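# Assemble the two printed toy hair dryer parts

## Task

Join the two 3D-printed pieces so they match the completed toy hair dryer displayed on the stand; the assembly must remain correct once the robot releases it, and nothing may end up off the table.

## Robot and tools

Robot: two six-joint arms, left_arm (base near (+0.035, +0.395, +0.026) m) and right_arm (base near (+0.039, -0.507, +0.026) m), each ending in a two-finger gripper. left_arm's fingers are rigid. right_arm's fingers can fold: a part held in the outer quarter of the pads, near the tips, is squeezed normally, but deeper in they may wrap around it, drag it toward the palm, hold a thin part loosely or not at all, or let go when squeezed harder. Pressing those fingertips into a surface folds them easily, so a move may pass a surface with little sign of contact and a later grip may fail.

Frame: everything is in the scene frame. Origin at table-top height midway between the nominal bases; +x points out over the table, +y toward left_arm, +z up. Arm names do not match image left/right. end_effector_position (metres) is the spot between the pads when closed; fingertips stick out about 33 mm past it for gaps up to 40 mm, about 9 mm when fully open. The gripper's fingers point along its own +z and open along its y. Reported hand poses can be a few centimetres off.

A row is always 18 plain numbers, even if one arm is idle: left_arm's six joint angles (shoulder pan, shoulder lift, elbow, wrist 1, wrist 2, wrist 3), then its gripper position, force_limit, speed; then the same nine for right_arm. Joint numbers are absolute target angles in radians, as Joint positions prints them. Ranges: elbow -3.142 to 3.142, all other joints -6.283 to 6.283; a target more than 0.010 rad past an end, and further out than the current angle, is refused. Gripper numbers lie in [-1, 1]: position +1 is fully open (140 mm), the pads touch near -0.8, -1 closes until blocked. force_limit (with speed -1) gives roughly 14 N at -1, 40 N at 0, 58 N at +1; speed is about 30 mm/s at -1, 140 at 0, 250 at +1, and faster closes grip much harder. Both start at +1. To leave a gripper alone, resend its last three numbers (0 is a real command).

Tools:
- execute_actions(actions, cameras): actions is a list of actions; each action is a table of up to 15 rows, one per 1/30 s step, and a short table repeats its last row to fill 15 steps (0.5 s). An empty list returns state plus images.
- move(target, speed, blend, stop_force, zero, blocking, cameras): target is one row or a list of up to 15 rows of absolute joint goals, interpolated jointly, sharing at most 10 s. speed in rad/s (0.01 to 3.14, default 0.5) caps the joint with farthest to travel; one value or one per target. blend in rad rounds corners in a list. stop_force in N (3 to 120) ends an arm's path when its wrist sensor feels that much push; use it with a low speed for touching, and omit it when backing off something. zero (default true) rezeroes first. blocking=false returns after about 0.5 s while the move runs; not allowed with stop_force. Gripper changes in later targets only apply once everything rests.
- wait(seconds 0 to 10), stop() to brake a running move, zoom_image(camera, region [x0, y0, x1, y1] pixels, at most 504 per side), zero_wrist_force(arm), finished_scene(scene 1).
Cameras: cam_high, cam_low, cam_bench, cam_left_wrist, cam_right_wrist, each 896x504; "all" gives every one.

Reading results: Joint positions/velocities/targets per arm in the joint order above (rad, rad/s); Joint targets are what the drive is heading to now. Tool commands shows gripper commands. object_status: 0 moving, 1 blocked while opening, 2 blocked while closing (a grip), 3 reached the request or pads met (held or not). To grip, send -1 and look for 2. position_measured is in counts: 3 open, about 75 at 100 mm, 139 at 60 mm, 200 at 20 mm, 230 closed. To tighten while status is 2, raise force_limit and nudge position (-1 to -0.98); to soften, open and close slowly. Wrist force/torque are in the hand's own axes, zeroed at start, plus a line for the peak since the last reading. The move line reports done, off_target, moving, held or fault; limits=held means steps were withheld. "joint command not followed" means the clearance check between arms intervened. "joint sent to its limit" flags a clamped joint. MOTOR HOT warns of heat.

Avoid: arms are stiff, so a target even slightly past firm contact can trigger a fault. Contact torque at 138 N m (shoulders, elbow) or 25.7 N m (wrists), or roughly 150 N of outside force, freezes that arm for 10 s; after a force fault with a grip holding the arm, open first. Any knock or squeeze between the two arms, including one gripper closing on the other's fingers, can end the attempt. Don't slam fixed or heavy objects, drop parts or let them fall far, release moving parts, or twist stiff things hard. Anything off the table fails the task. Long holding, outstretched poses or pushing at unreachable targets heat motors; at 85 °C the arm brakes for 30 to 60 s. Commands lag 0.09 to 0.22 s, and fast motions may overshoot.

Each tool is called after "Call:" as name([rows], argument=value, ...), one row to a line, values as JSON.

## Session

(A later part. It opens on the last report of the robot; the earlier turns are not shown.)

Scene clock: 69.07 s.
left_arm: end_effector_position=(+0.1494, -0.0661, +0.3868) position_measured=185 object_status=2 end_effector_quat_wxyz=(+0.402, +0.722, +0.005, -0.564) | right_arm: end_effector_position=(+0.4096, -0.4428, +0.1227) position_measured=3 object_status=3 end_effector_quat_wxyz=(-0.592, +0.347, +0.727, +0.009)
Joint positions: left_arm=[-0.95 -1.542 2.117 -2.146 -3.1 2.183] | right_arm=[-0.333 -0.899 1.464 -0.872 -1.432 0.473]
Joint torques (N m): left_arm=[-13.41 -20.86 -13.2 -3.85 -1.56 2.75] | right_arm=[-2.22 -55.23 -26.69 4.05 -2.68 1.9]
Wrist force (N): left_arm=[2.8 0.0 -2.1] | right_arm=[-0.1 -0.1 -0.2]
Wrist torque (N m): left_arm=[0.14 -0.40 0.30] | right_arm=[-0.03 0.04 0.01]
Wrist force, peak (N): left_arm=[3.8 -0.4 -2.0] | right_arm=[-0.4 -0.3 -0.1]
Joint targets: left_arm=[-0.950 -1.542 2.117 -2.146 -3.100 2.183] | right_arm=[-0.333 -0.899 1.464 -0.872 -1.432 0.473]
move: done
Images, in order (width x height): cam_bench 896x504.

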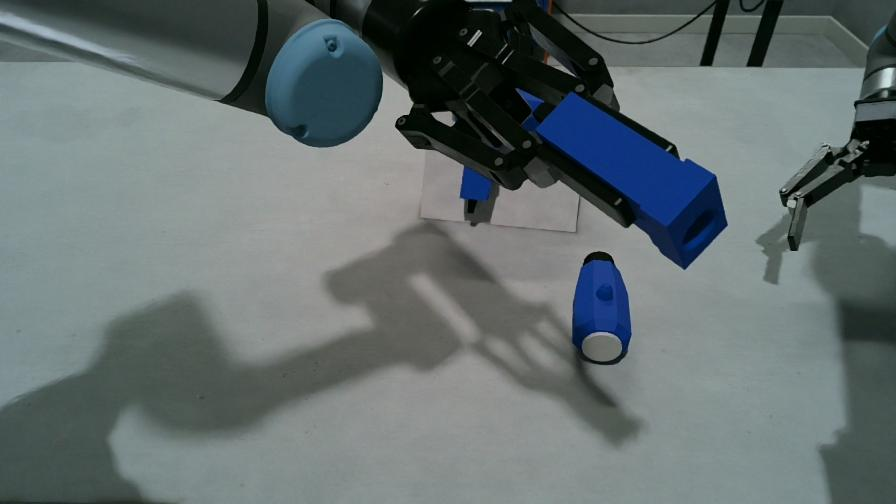

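Call:
move([
  [-1.1263,-1.6715,1.8767,-1.776,-2.4,2.183,-1,-0.5,-1,-0.333,-0.899,1.464,-0.872,-1.432,0.473,1,1,1],
  [-1.1263,-1.6715,1.8767,-1.776,-1.571,2.183,-1,-0.5,-1,-0.333,-0.899,1.464,-0.872,-1.432,0.473,1,1,1],
  [-1.2415,-1.2397,1.3904,-1.7215,-1.571,2.0745,-1,-0.5,-1,-0.333,-0.899,1.464,-0.872,-1.432,0.473,1,1,1],
  [-1.2415,-1.2058,1.5008,-1.8658,-1.571,2.0745,-1,-0.5,-1,-0.333,-0.899,1.464,-0.872,-1.432,0.473,1,1,1],
], speed=[0.6,0.6,0.5,0.15], blend=[0.1,0.05,0.05,0], cameras=["cam_high","cam_bench","cam_left_wrist"])

Call:
zoom_image(camera="cam_bench", region=[560, 220, 660, 370])

Call:
zoom_image(camera="cam_high", region=[450, 120, 550, 220])

Scene clock: 76.37 s.
left_arm: end_effector_position=(+0.3664, -0.1528, +0.1602) position_measured=185 object_status=2 end_effector_quat_wxyz=(+0.000, +0.996, -0.085, +0.000) | right_arm: end_effector_position=(+0.4096, -0.4428, +0.1227) position_measured=3 object_status=3 end_effector_quat_wxyz=(-0.592, +0.347, +0.727, +0.009)
Joint positions: left_arm=[-1.242 -1.206 1.501 -1.866 -1.571 2.074] | right_arm=[-0.333 -0.899 1.464 -0.872 -1.432 0.473]
Joint torques (N m): left_arm=[-13.32 -29.57 -12.87 -4.46 0.79 -2.79] | right_arm=[-1.59 -56.08 -26.37 3.85 -2.57 1.85]
Wrist force (N): left_arm=[0.3 0.6 0.2] | right_arm=[0.1 -0.3 -0.1]
Wrist torque (N m): left_arm=[0.08 -0.28 0.49] | right_arm=[-0.06 -0.03 0.00]
Wrist force, peak (N): left_arm=[3.1 -0.3 -2.8] | right_arm=[0.0 0.4 -0.5]
Joint targets: left_arm=[-1.242 -1.206 1.501 -1.866 -1.571 2.074] | right_arm=[-0.333 -0.899 1.464 -0.872 -1.432 0.473]
move: done
camera_calibration:
cam_left_wrist: T_world_to_cam=[[-0.146058, -0.989273, -0.00244841, -0.093605], [-0.932373, 0.136829, 0.334601, 0.312484], [-0.330677, 0.0511541, -0.942357, 0.425813], [0, 0, 0, 1]] pos_world=[0.418487, -0.15714, 0.296481]
Images, in order (width x height): cam_high 896x504, cam_bench 896x504, cam_left_wrist 896x504.

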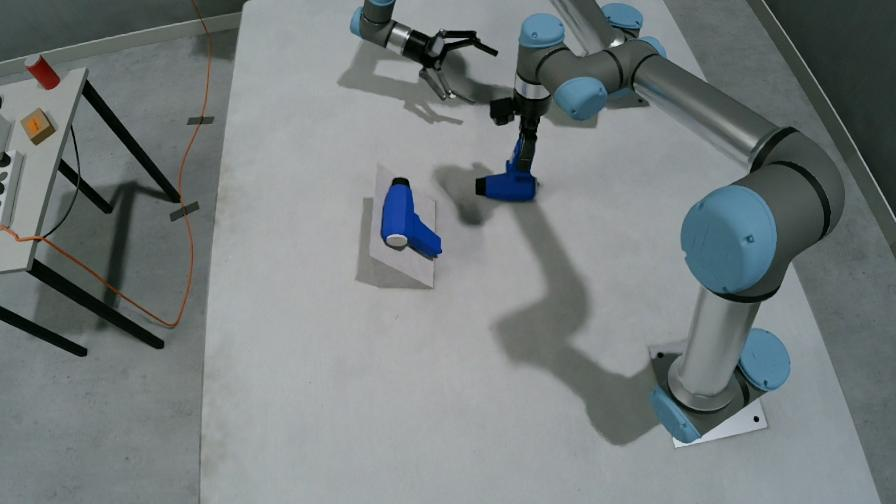

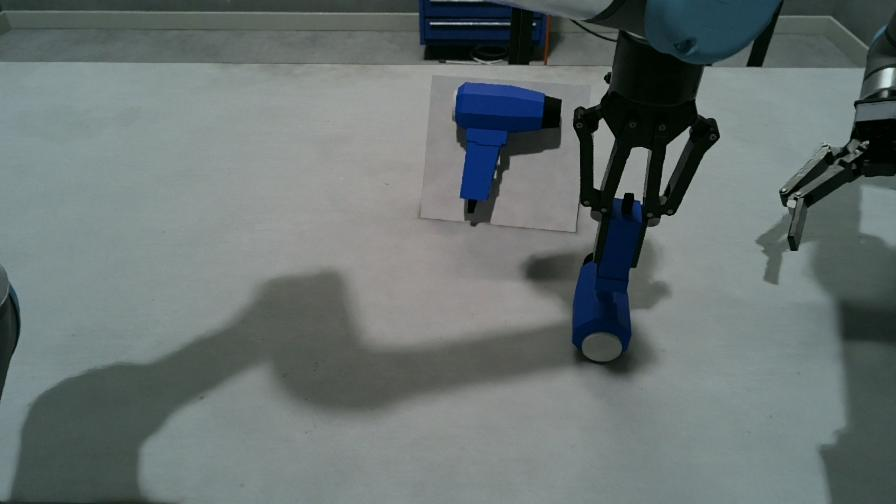

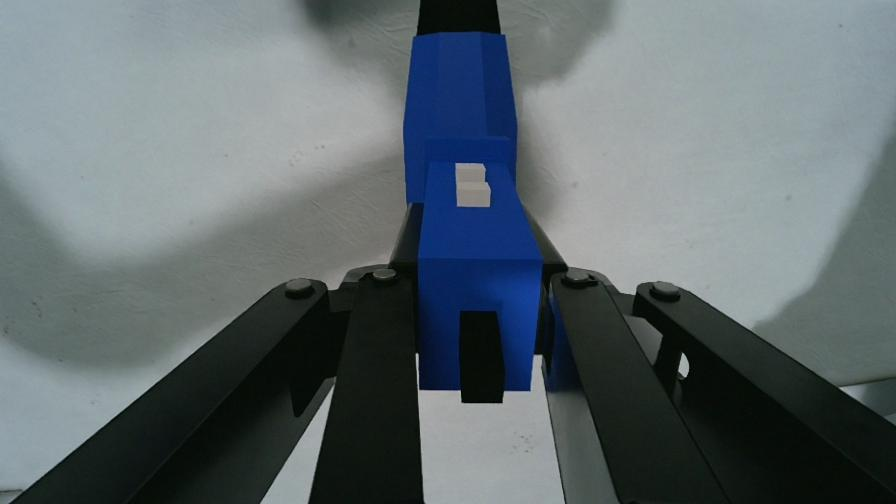

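Scaled by 3.360 from the camera's 896x504 image, which has a finer 1280x720 frame.

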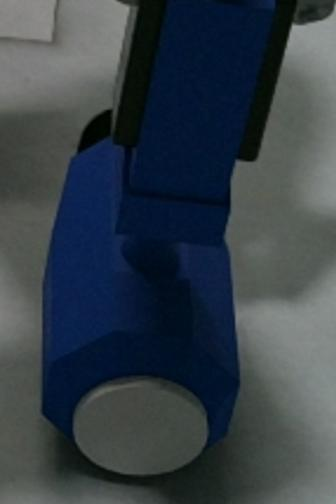

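Scaled by 5.040 from the camera's 896x504 image, which has a finer 1280x720 frame.

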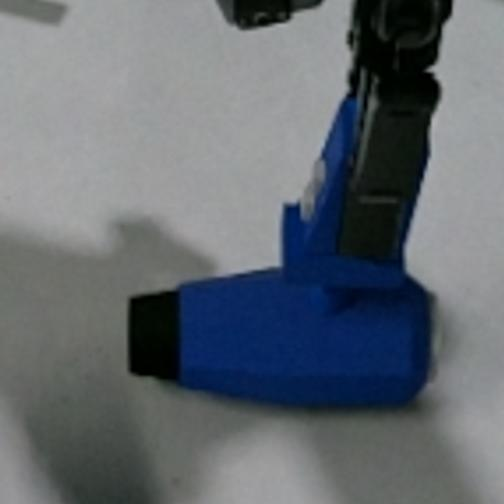

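Call:
move(target=[-1.2415,-1.1787,1.5561,-1.9482,-1.571,2.0745,-1,-0.5,-1,-0.333,-0.899,1.464,-0.872,-1.432,0.473,1,1,1], speed=0.04, stop_force=10, cameras=["cam_high","cam_bench","cam_left_wrist"])

Call:
zoom_image(camera="cam_bench", region=[575, 270, 645, 340])

Call:
zoom_image(camera="cam_high", region=[450, 120, 550, 220])

Scene clock: 79.73 s.
left_arm: end_effector_position=(+0.3664, -0.1528, +0.1253) position_measured=185 object_status=2 end_effector_quat_wxyz=(+0.000, +0.996, -0.085, +0.000) | right_arm: end_effector_position=(+0.4096, -0.4428, +0.1227) position_measured=3 object_status=3 end_effector_quat_wxyz=(-0.592, +0.347, +0.727, +0.009)
Joint positions: left_arm=[-1.242 -1.179 1.556 -1.948 -1.571 2.075] | right_arm=[-0.333 -0.899 1.464 -0.872 -1.432 0.473]
Joint torques (N m): left_arm=[-12.11 -28.29 -10.34 -4.22 -0.24 -2.83] | right_arm=[-0.89 -55.99 -27.05 4 -2.56 1.83]
Wrist force (N): left_arm=[-0.3 0.6 -3.0] | right_arm=[-0.1 0.1 -0.2]
Wrist torque (N m): left_arm=[0.06 -0.25 0.48] | right_arm=[0.02 0.02 0.00]
Wrist force, peak (N): left_arm=[-0.3 0.6 -3.0] | right_arm=[-0.3 0.4 -0.3]
Joint targets: left_arm=[-1.242 -1.179 1.556 -1.948 -1.571 2.074] | right_arm=[-0.333 -0.899 1.464 -0.872 -1.432 0.473]
move: done
camera_calibration:
cam_left_wrist: T_world_to_cam=[[-0.146058, -0.989273, -0.00244841, -0.0937891], [-0.932373, 0.136829, 0.334601, 0.324142], [-0.330677, 0.0511541, -0.942357, 0.393024], [0, 0, 0, 1]] pos_world=[0.418487, -0.15724, 0.261681]
Images, in order (width x height): cam_high 896x504, cam_bench 896x504, cam_left_wrist 896x504.

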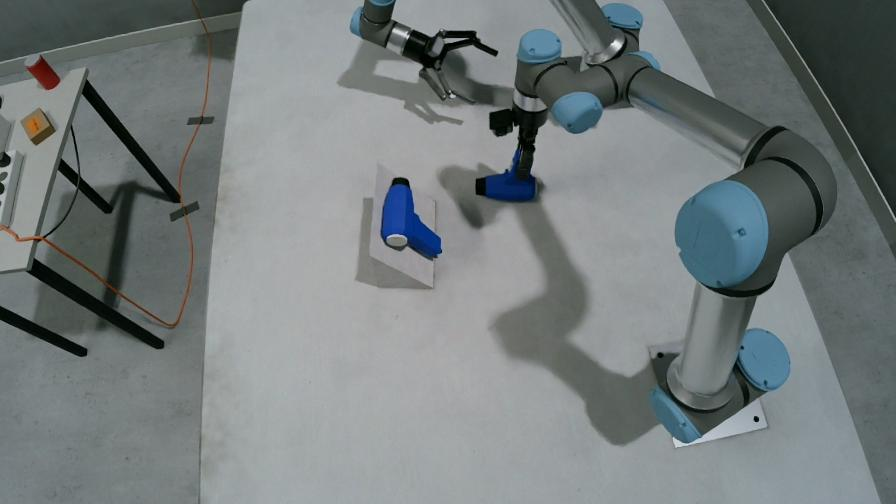

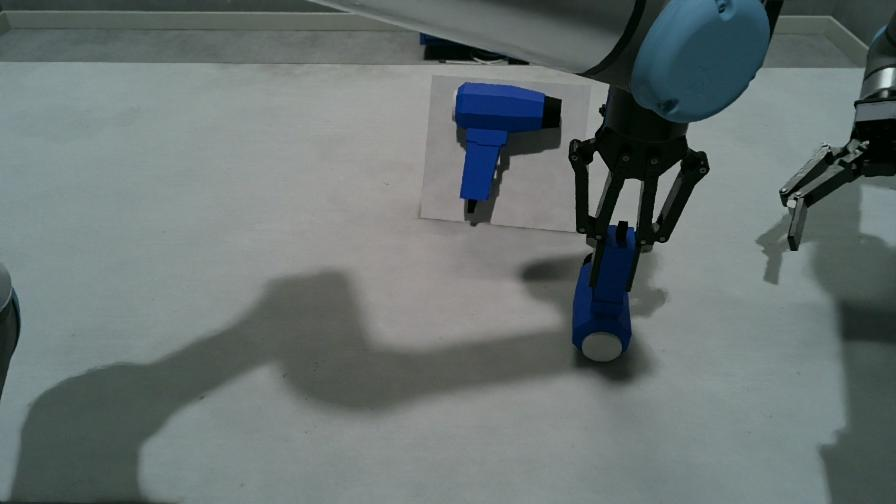

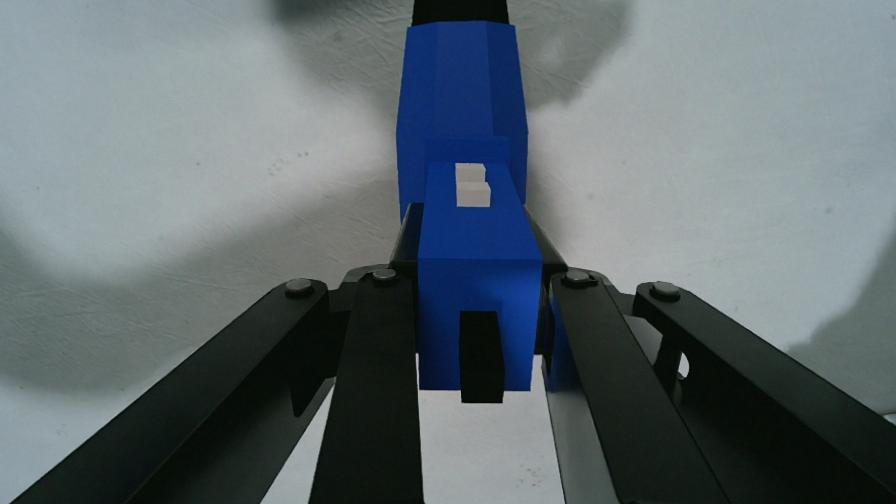

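Scaled by 7.200 from the camera's 896x504 image, which has a finer 1280x720 frame.

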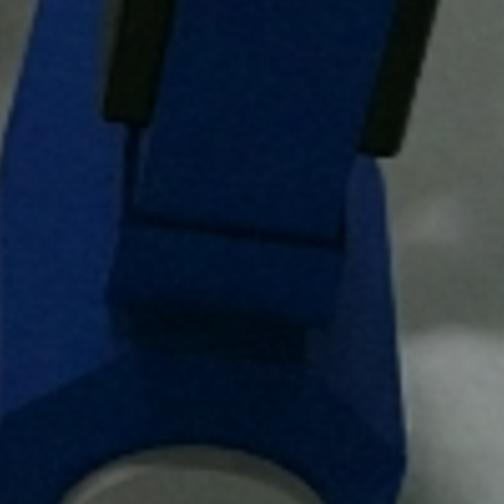

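Scaled by 5.040 from the camera's 896x504 image, which has a finer 1280x720 frame.

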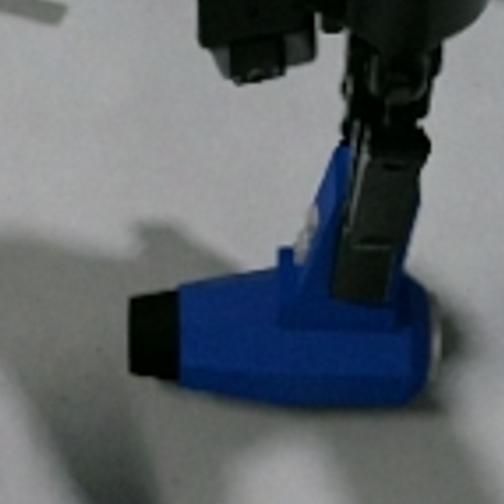

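Call:
move(target=[-1.2415,-1.1787,1.5561,-1.9482,-1.571,2.0745,1,-0.5,-1,-0.333,-0.899,1.464,-0.872,-1.432,0.473,1,1,1])

Call:
move([
  [-1.2415,-1.2397,1.3904,-1.7215,-1.571,2.0745,1,-0.5,-1,-0.333,-0.899,1.464,-0.872,-1.432,0.473,1,1,1],
  [-0.6,-1.6715,1.8767,-1.776,-1.571,2.183,1,-0.5,-1,-0.333,-0.899,1.464,-0.872,-1.432,0.473,1,1,1],
], speed=[0.2,0.5], cameras=["all"])

Call:
zoom_image(camera="cam_bench", region=[560, 220, 660, 370])

Call:
zoom_image(camera="cam_high", region=[460, 130, 550, 220])

Call:
zoom_image(camera="cam_low", region=[360, 250, 420, 310])

Scene clock: 85.80 s.
left_arm: end_effector_position=(+0.3664, -0.1528, +0.1253) position_measured=3 object_status=0 end_effector_quat_wxyz=(+0.000, +0.996, -0.085, +0.000) | right_arm: end_effector_position=(+0.4096, -0.4428, +0.1227) position_measured=3 object_status=3 end_effector_quat_wxyz=(-0.592, +0.347, +0.727, +0.009)
Joint positions: left_arm=[-1.242 -1.179 1.556 -1.948 -1.571 2.075] | right_arm=[-0.333 -0.899 1.464 -0.872 -1.432 0.473]
Joint torques (N m): left_arm=[-11.5 -44.69 -33.39 -3.77 -1.08 -2.83] | right_arm=[0.25 -56.28 -25.68 3.92 -2.53 1.68]
Wrist force (N): left_arm=[0.2 0.6 -1.0] | right_arm=[-0.2 -0.1 -0.2]
Wrist torque (N m): left_arm=[0.06 -0.27 0.48] | right_arm=[-0.03 0.05 0.00]
Wrist force, peak (N): left_arm=[-0.3 0.4 -3.3] | right_arm=[0.1 -0.1 -0.5]
Joint targets: left_arm=[-1.242 -1.179 1.556 -1.948 -1.571 2.074] | right_arm=[-0.333 -0.899 1.464 -0.872 -1.432 0.473]
move: done

Scene clock: 89.27 s.
left_arm: end_effector_position=(+0.4747, +0.2586, +0.2201) position_measured=3 object_status=3 end_effector_quat_wxyz=(+0.000, +0.984, +0.181, +0.000) | right_arm: end_effector_position=(+0.4096, -0.4428, +0.1227) position_measured=3 object_status=3 end_effector_quat_wxyz=(-0.592, +0.347, +0.727, +0.009)
Joint positions: left_arm=[-0.6 -1.671 1.877 -1.776 -1.571 2.183] | right_arm=[-0.333 -0.899 1.464 -0.872 -1.432 0.473]
Joint torques (N m): left_arm=[15.21 -27 -12.33 -4.4 0.74 2.78] | right_arm=[0.13 -55.96 -27.06 3.92 -2.48 1.6]
Wrist force (N): left_arm=[0.2 0.6 -1.2] | right_arm=[-0.1 -0.1 -0.4]
Wrist torque (N m): left_arm=[0.06 -0.26 0.34] | right_arm=[-0.01 0.03 0.00]
Wrist force, peak (N): left_arm=[-1.7 3.1 -1.1] | right_arm=[0.4 -0.3 -0.4]
Joint targets: left_arm=[-0.600 -1.672 1.877 -1.776 -1.571 2.183] | right_arm=[-0.333 -0.899 1.464 -0.872 -1.432 0.473]
move: done
camera_calibration:
cam_left_wrist: T_world_to_cam=[[0.376722, -0.926323, -0.0024724, 0.0647848], [-0.872628, -0.355778, 0.334579, 0.436126], [-0.310808, -0.123886, -0.942364, 0.532851], [0, 0, 0, 1]] pos_world=[0.521784, 0.281188, 0.356381]
cam_right_wrist: T_world_to_cam=[[0.509303, 0.753293, -0.416125, 0.182632], [0.340821, -0.620554, -0.706225, -0.325504], [-0.790222, 0.217858, -0.572788, 0.632845], [0, 0, 0, 1]] pos_world=[0.518012, -0.477439, 0.208605]

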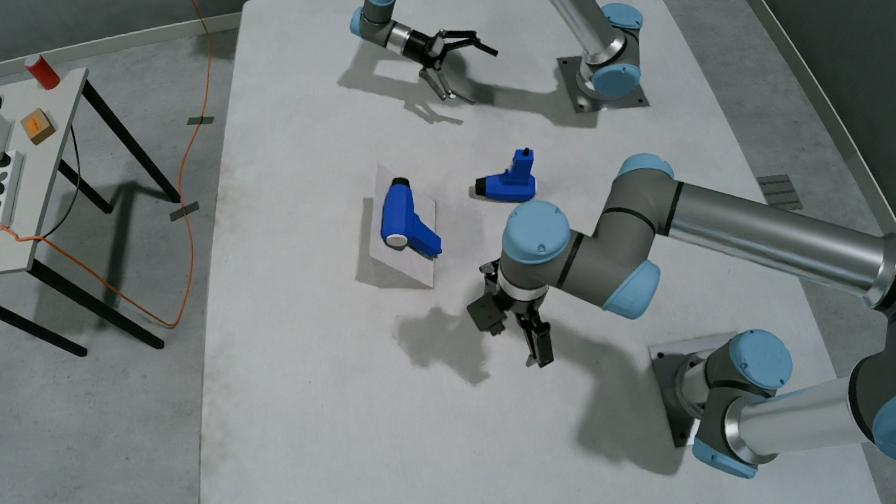

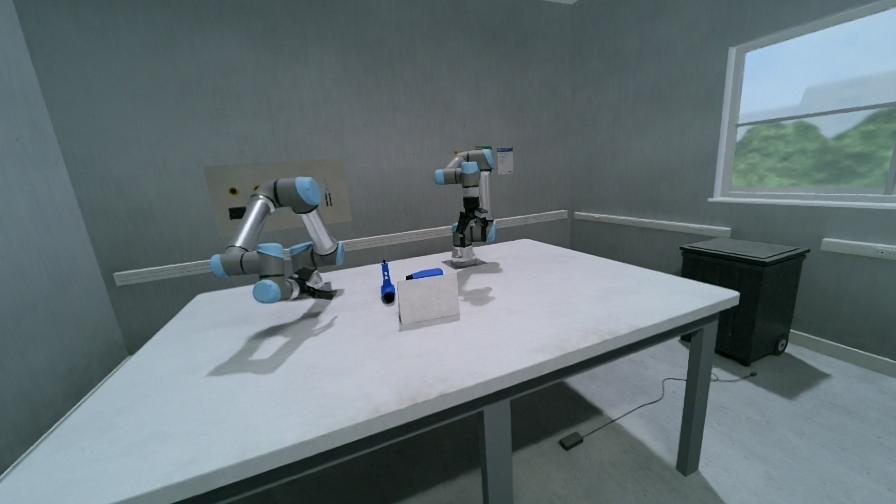

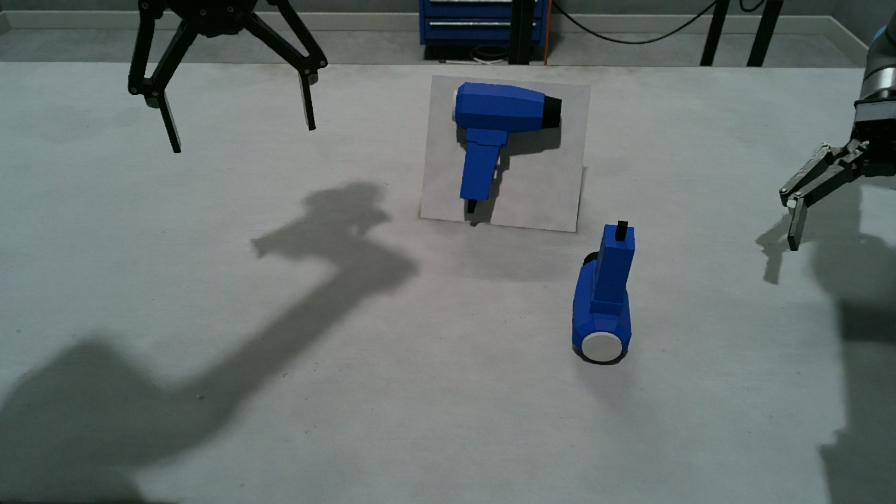

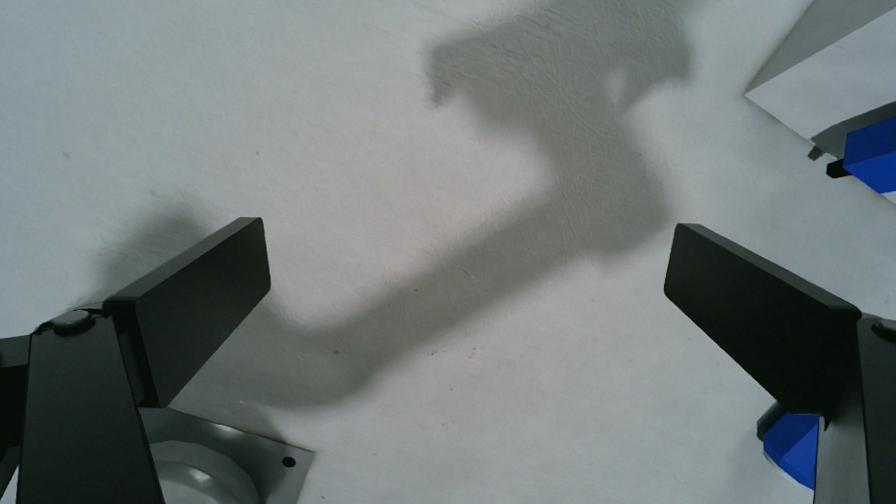

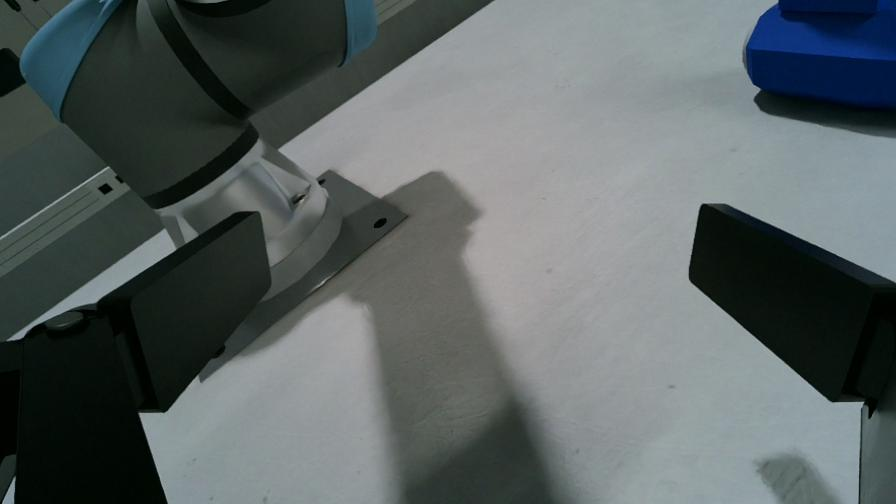

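Scaled by 3.360 from the camera's 896x504 image, which has a finer 1280x720 frame.

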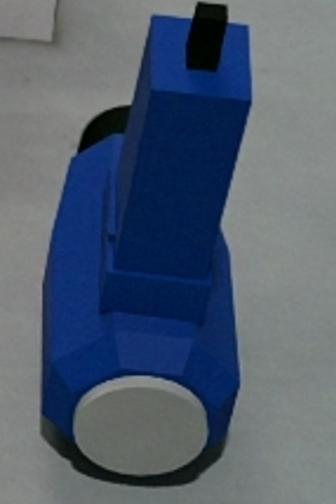

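Scaled by 5.600 from the camera's 896x504 image, which has a finer 1280x720 frame.

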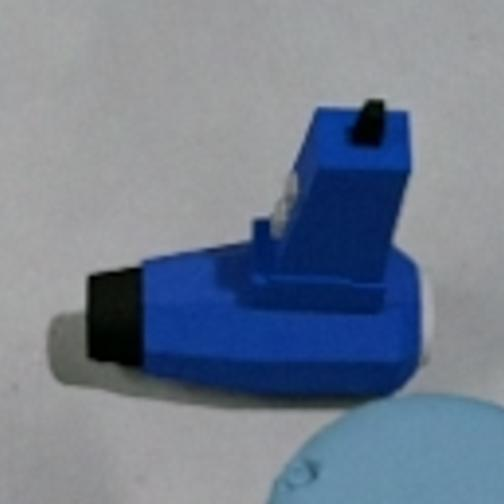

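Scaled by 8.400 from the camera's 896x504 image, which has a finer 1280x720 frame.

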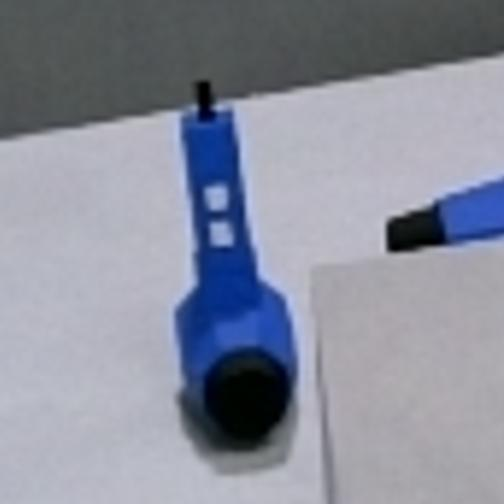

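Call:
finished_scene()

The scene is finished: the task was done.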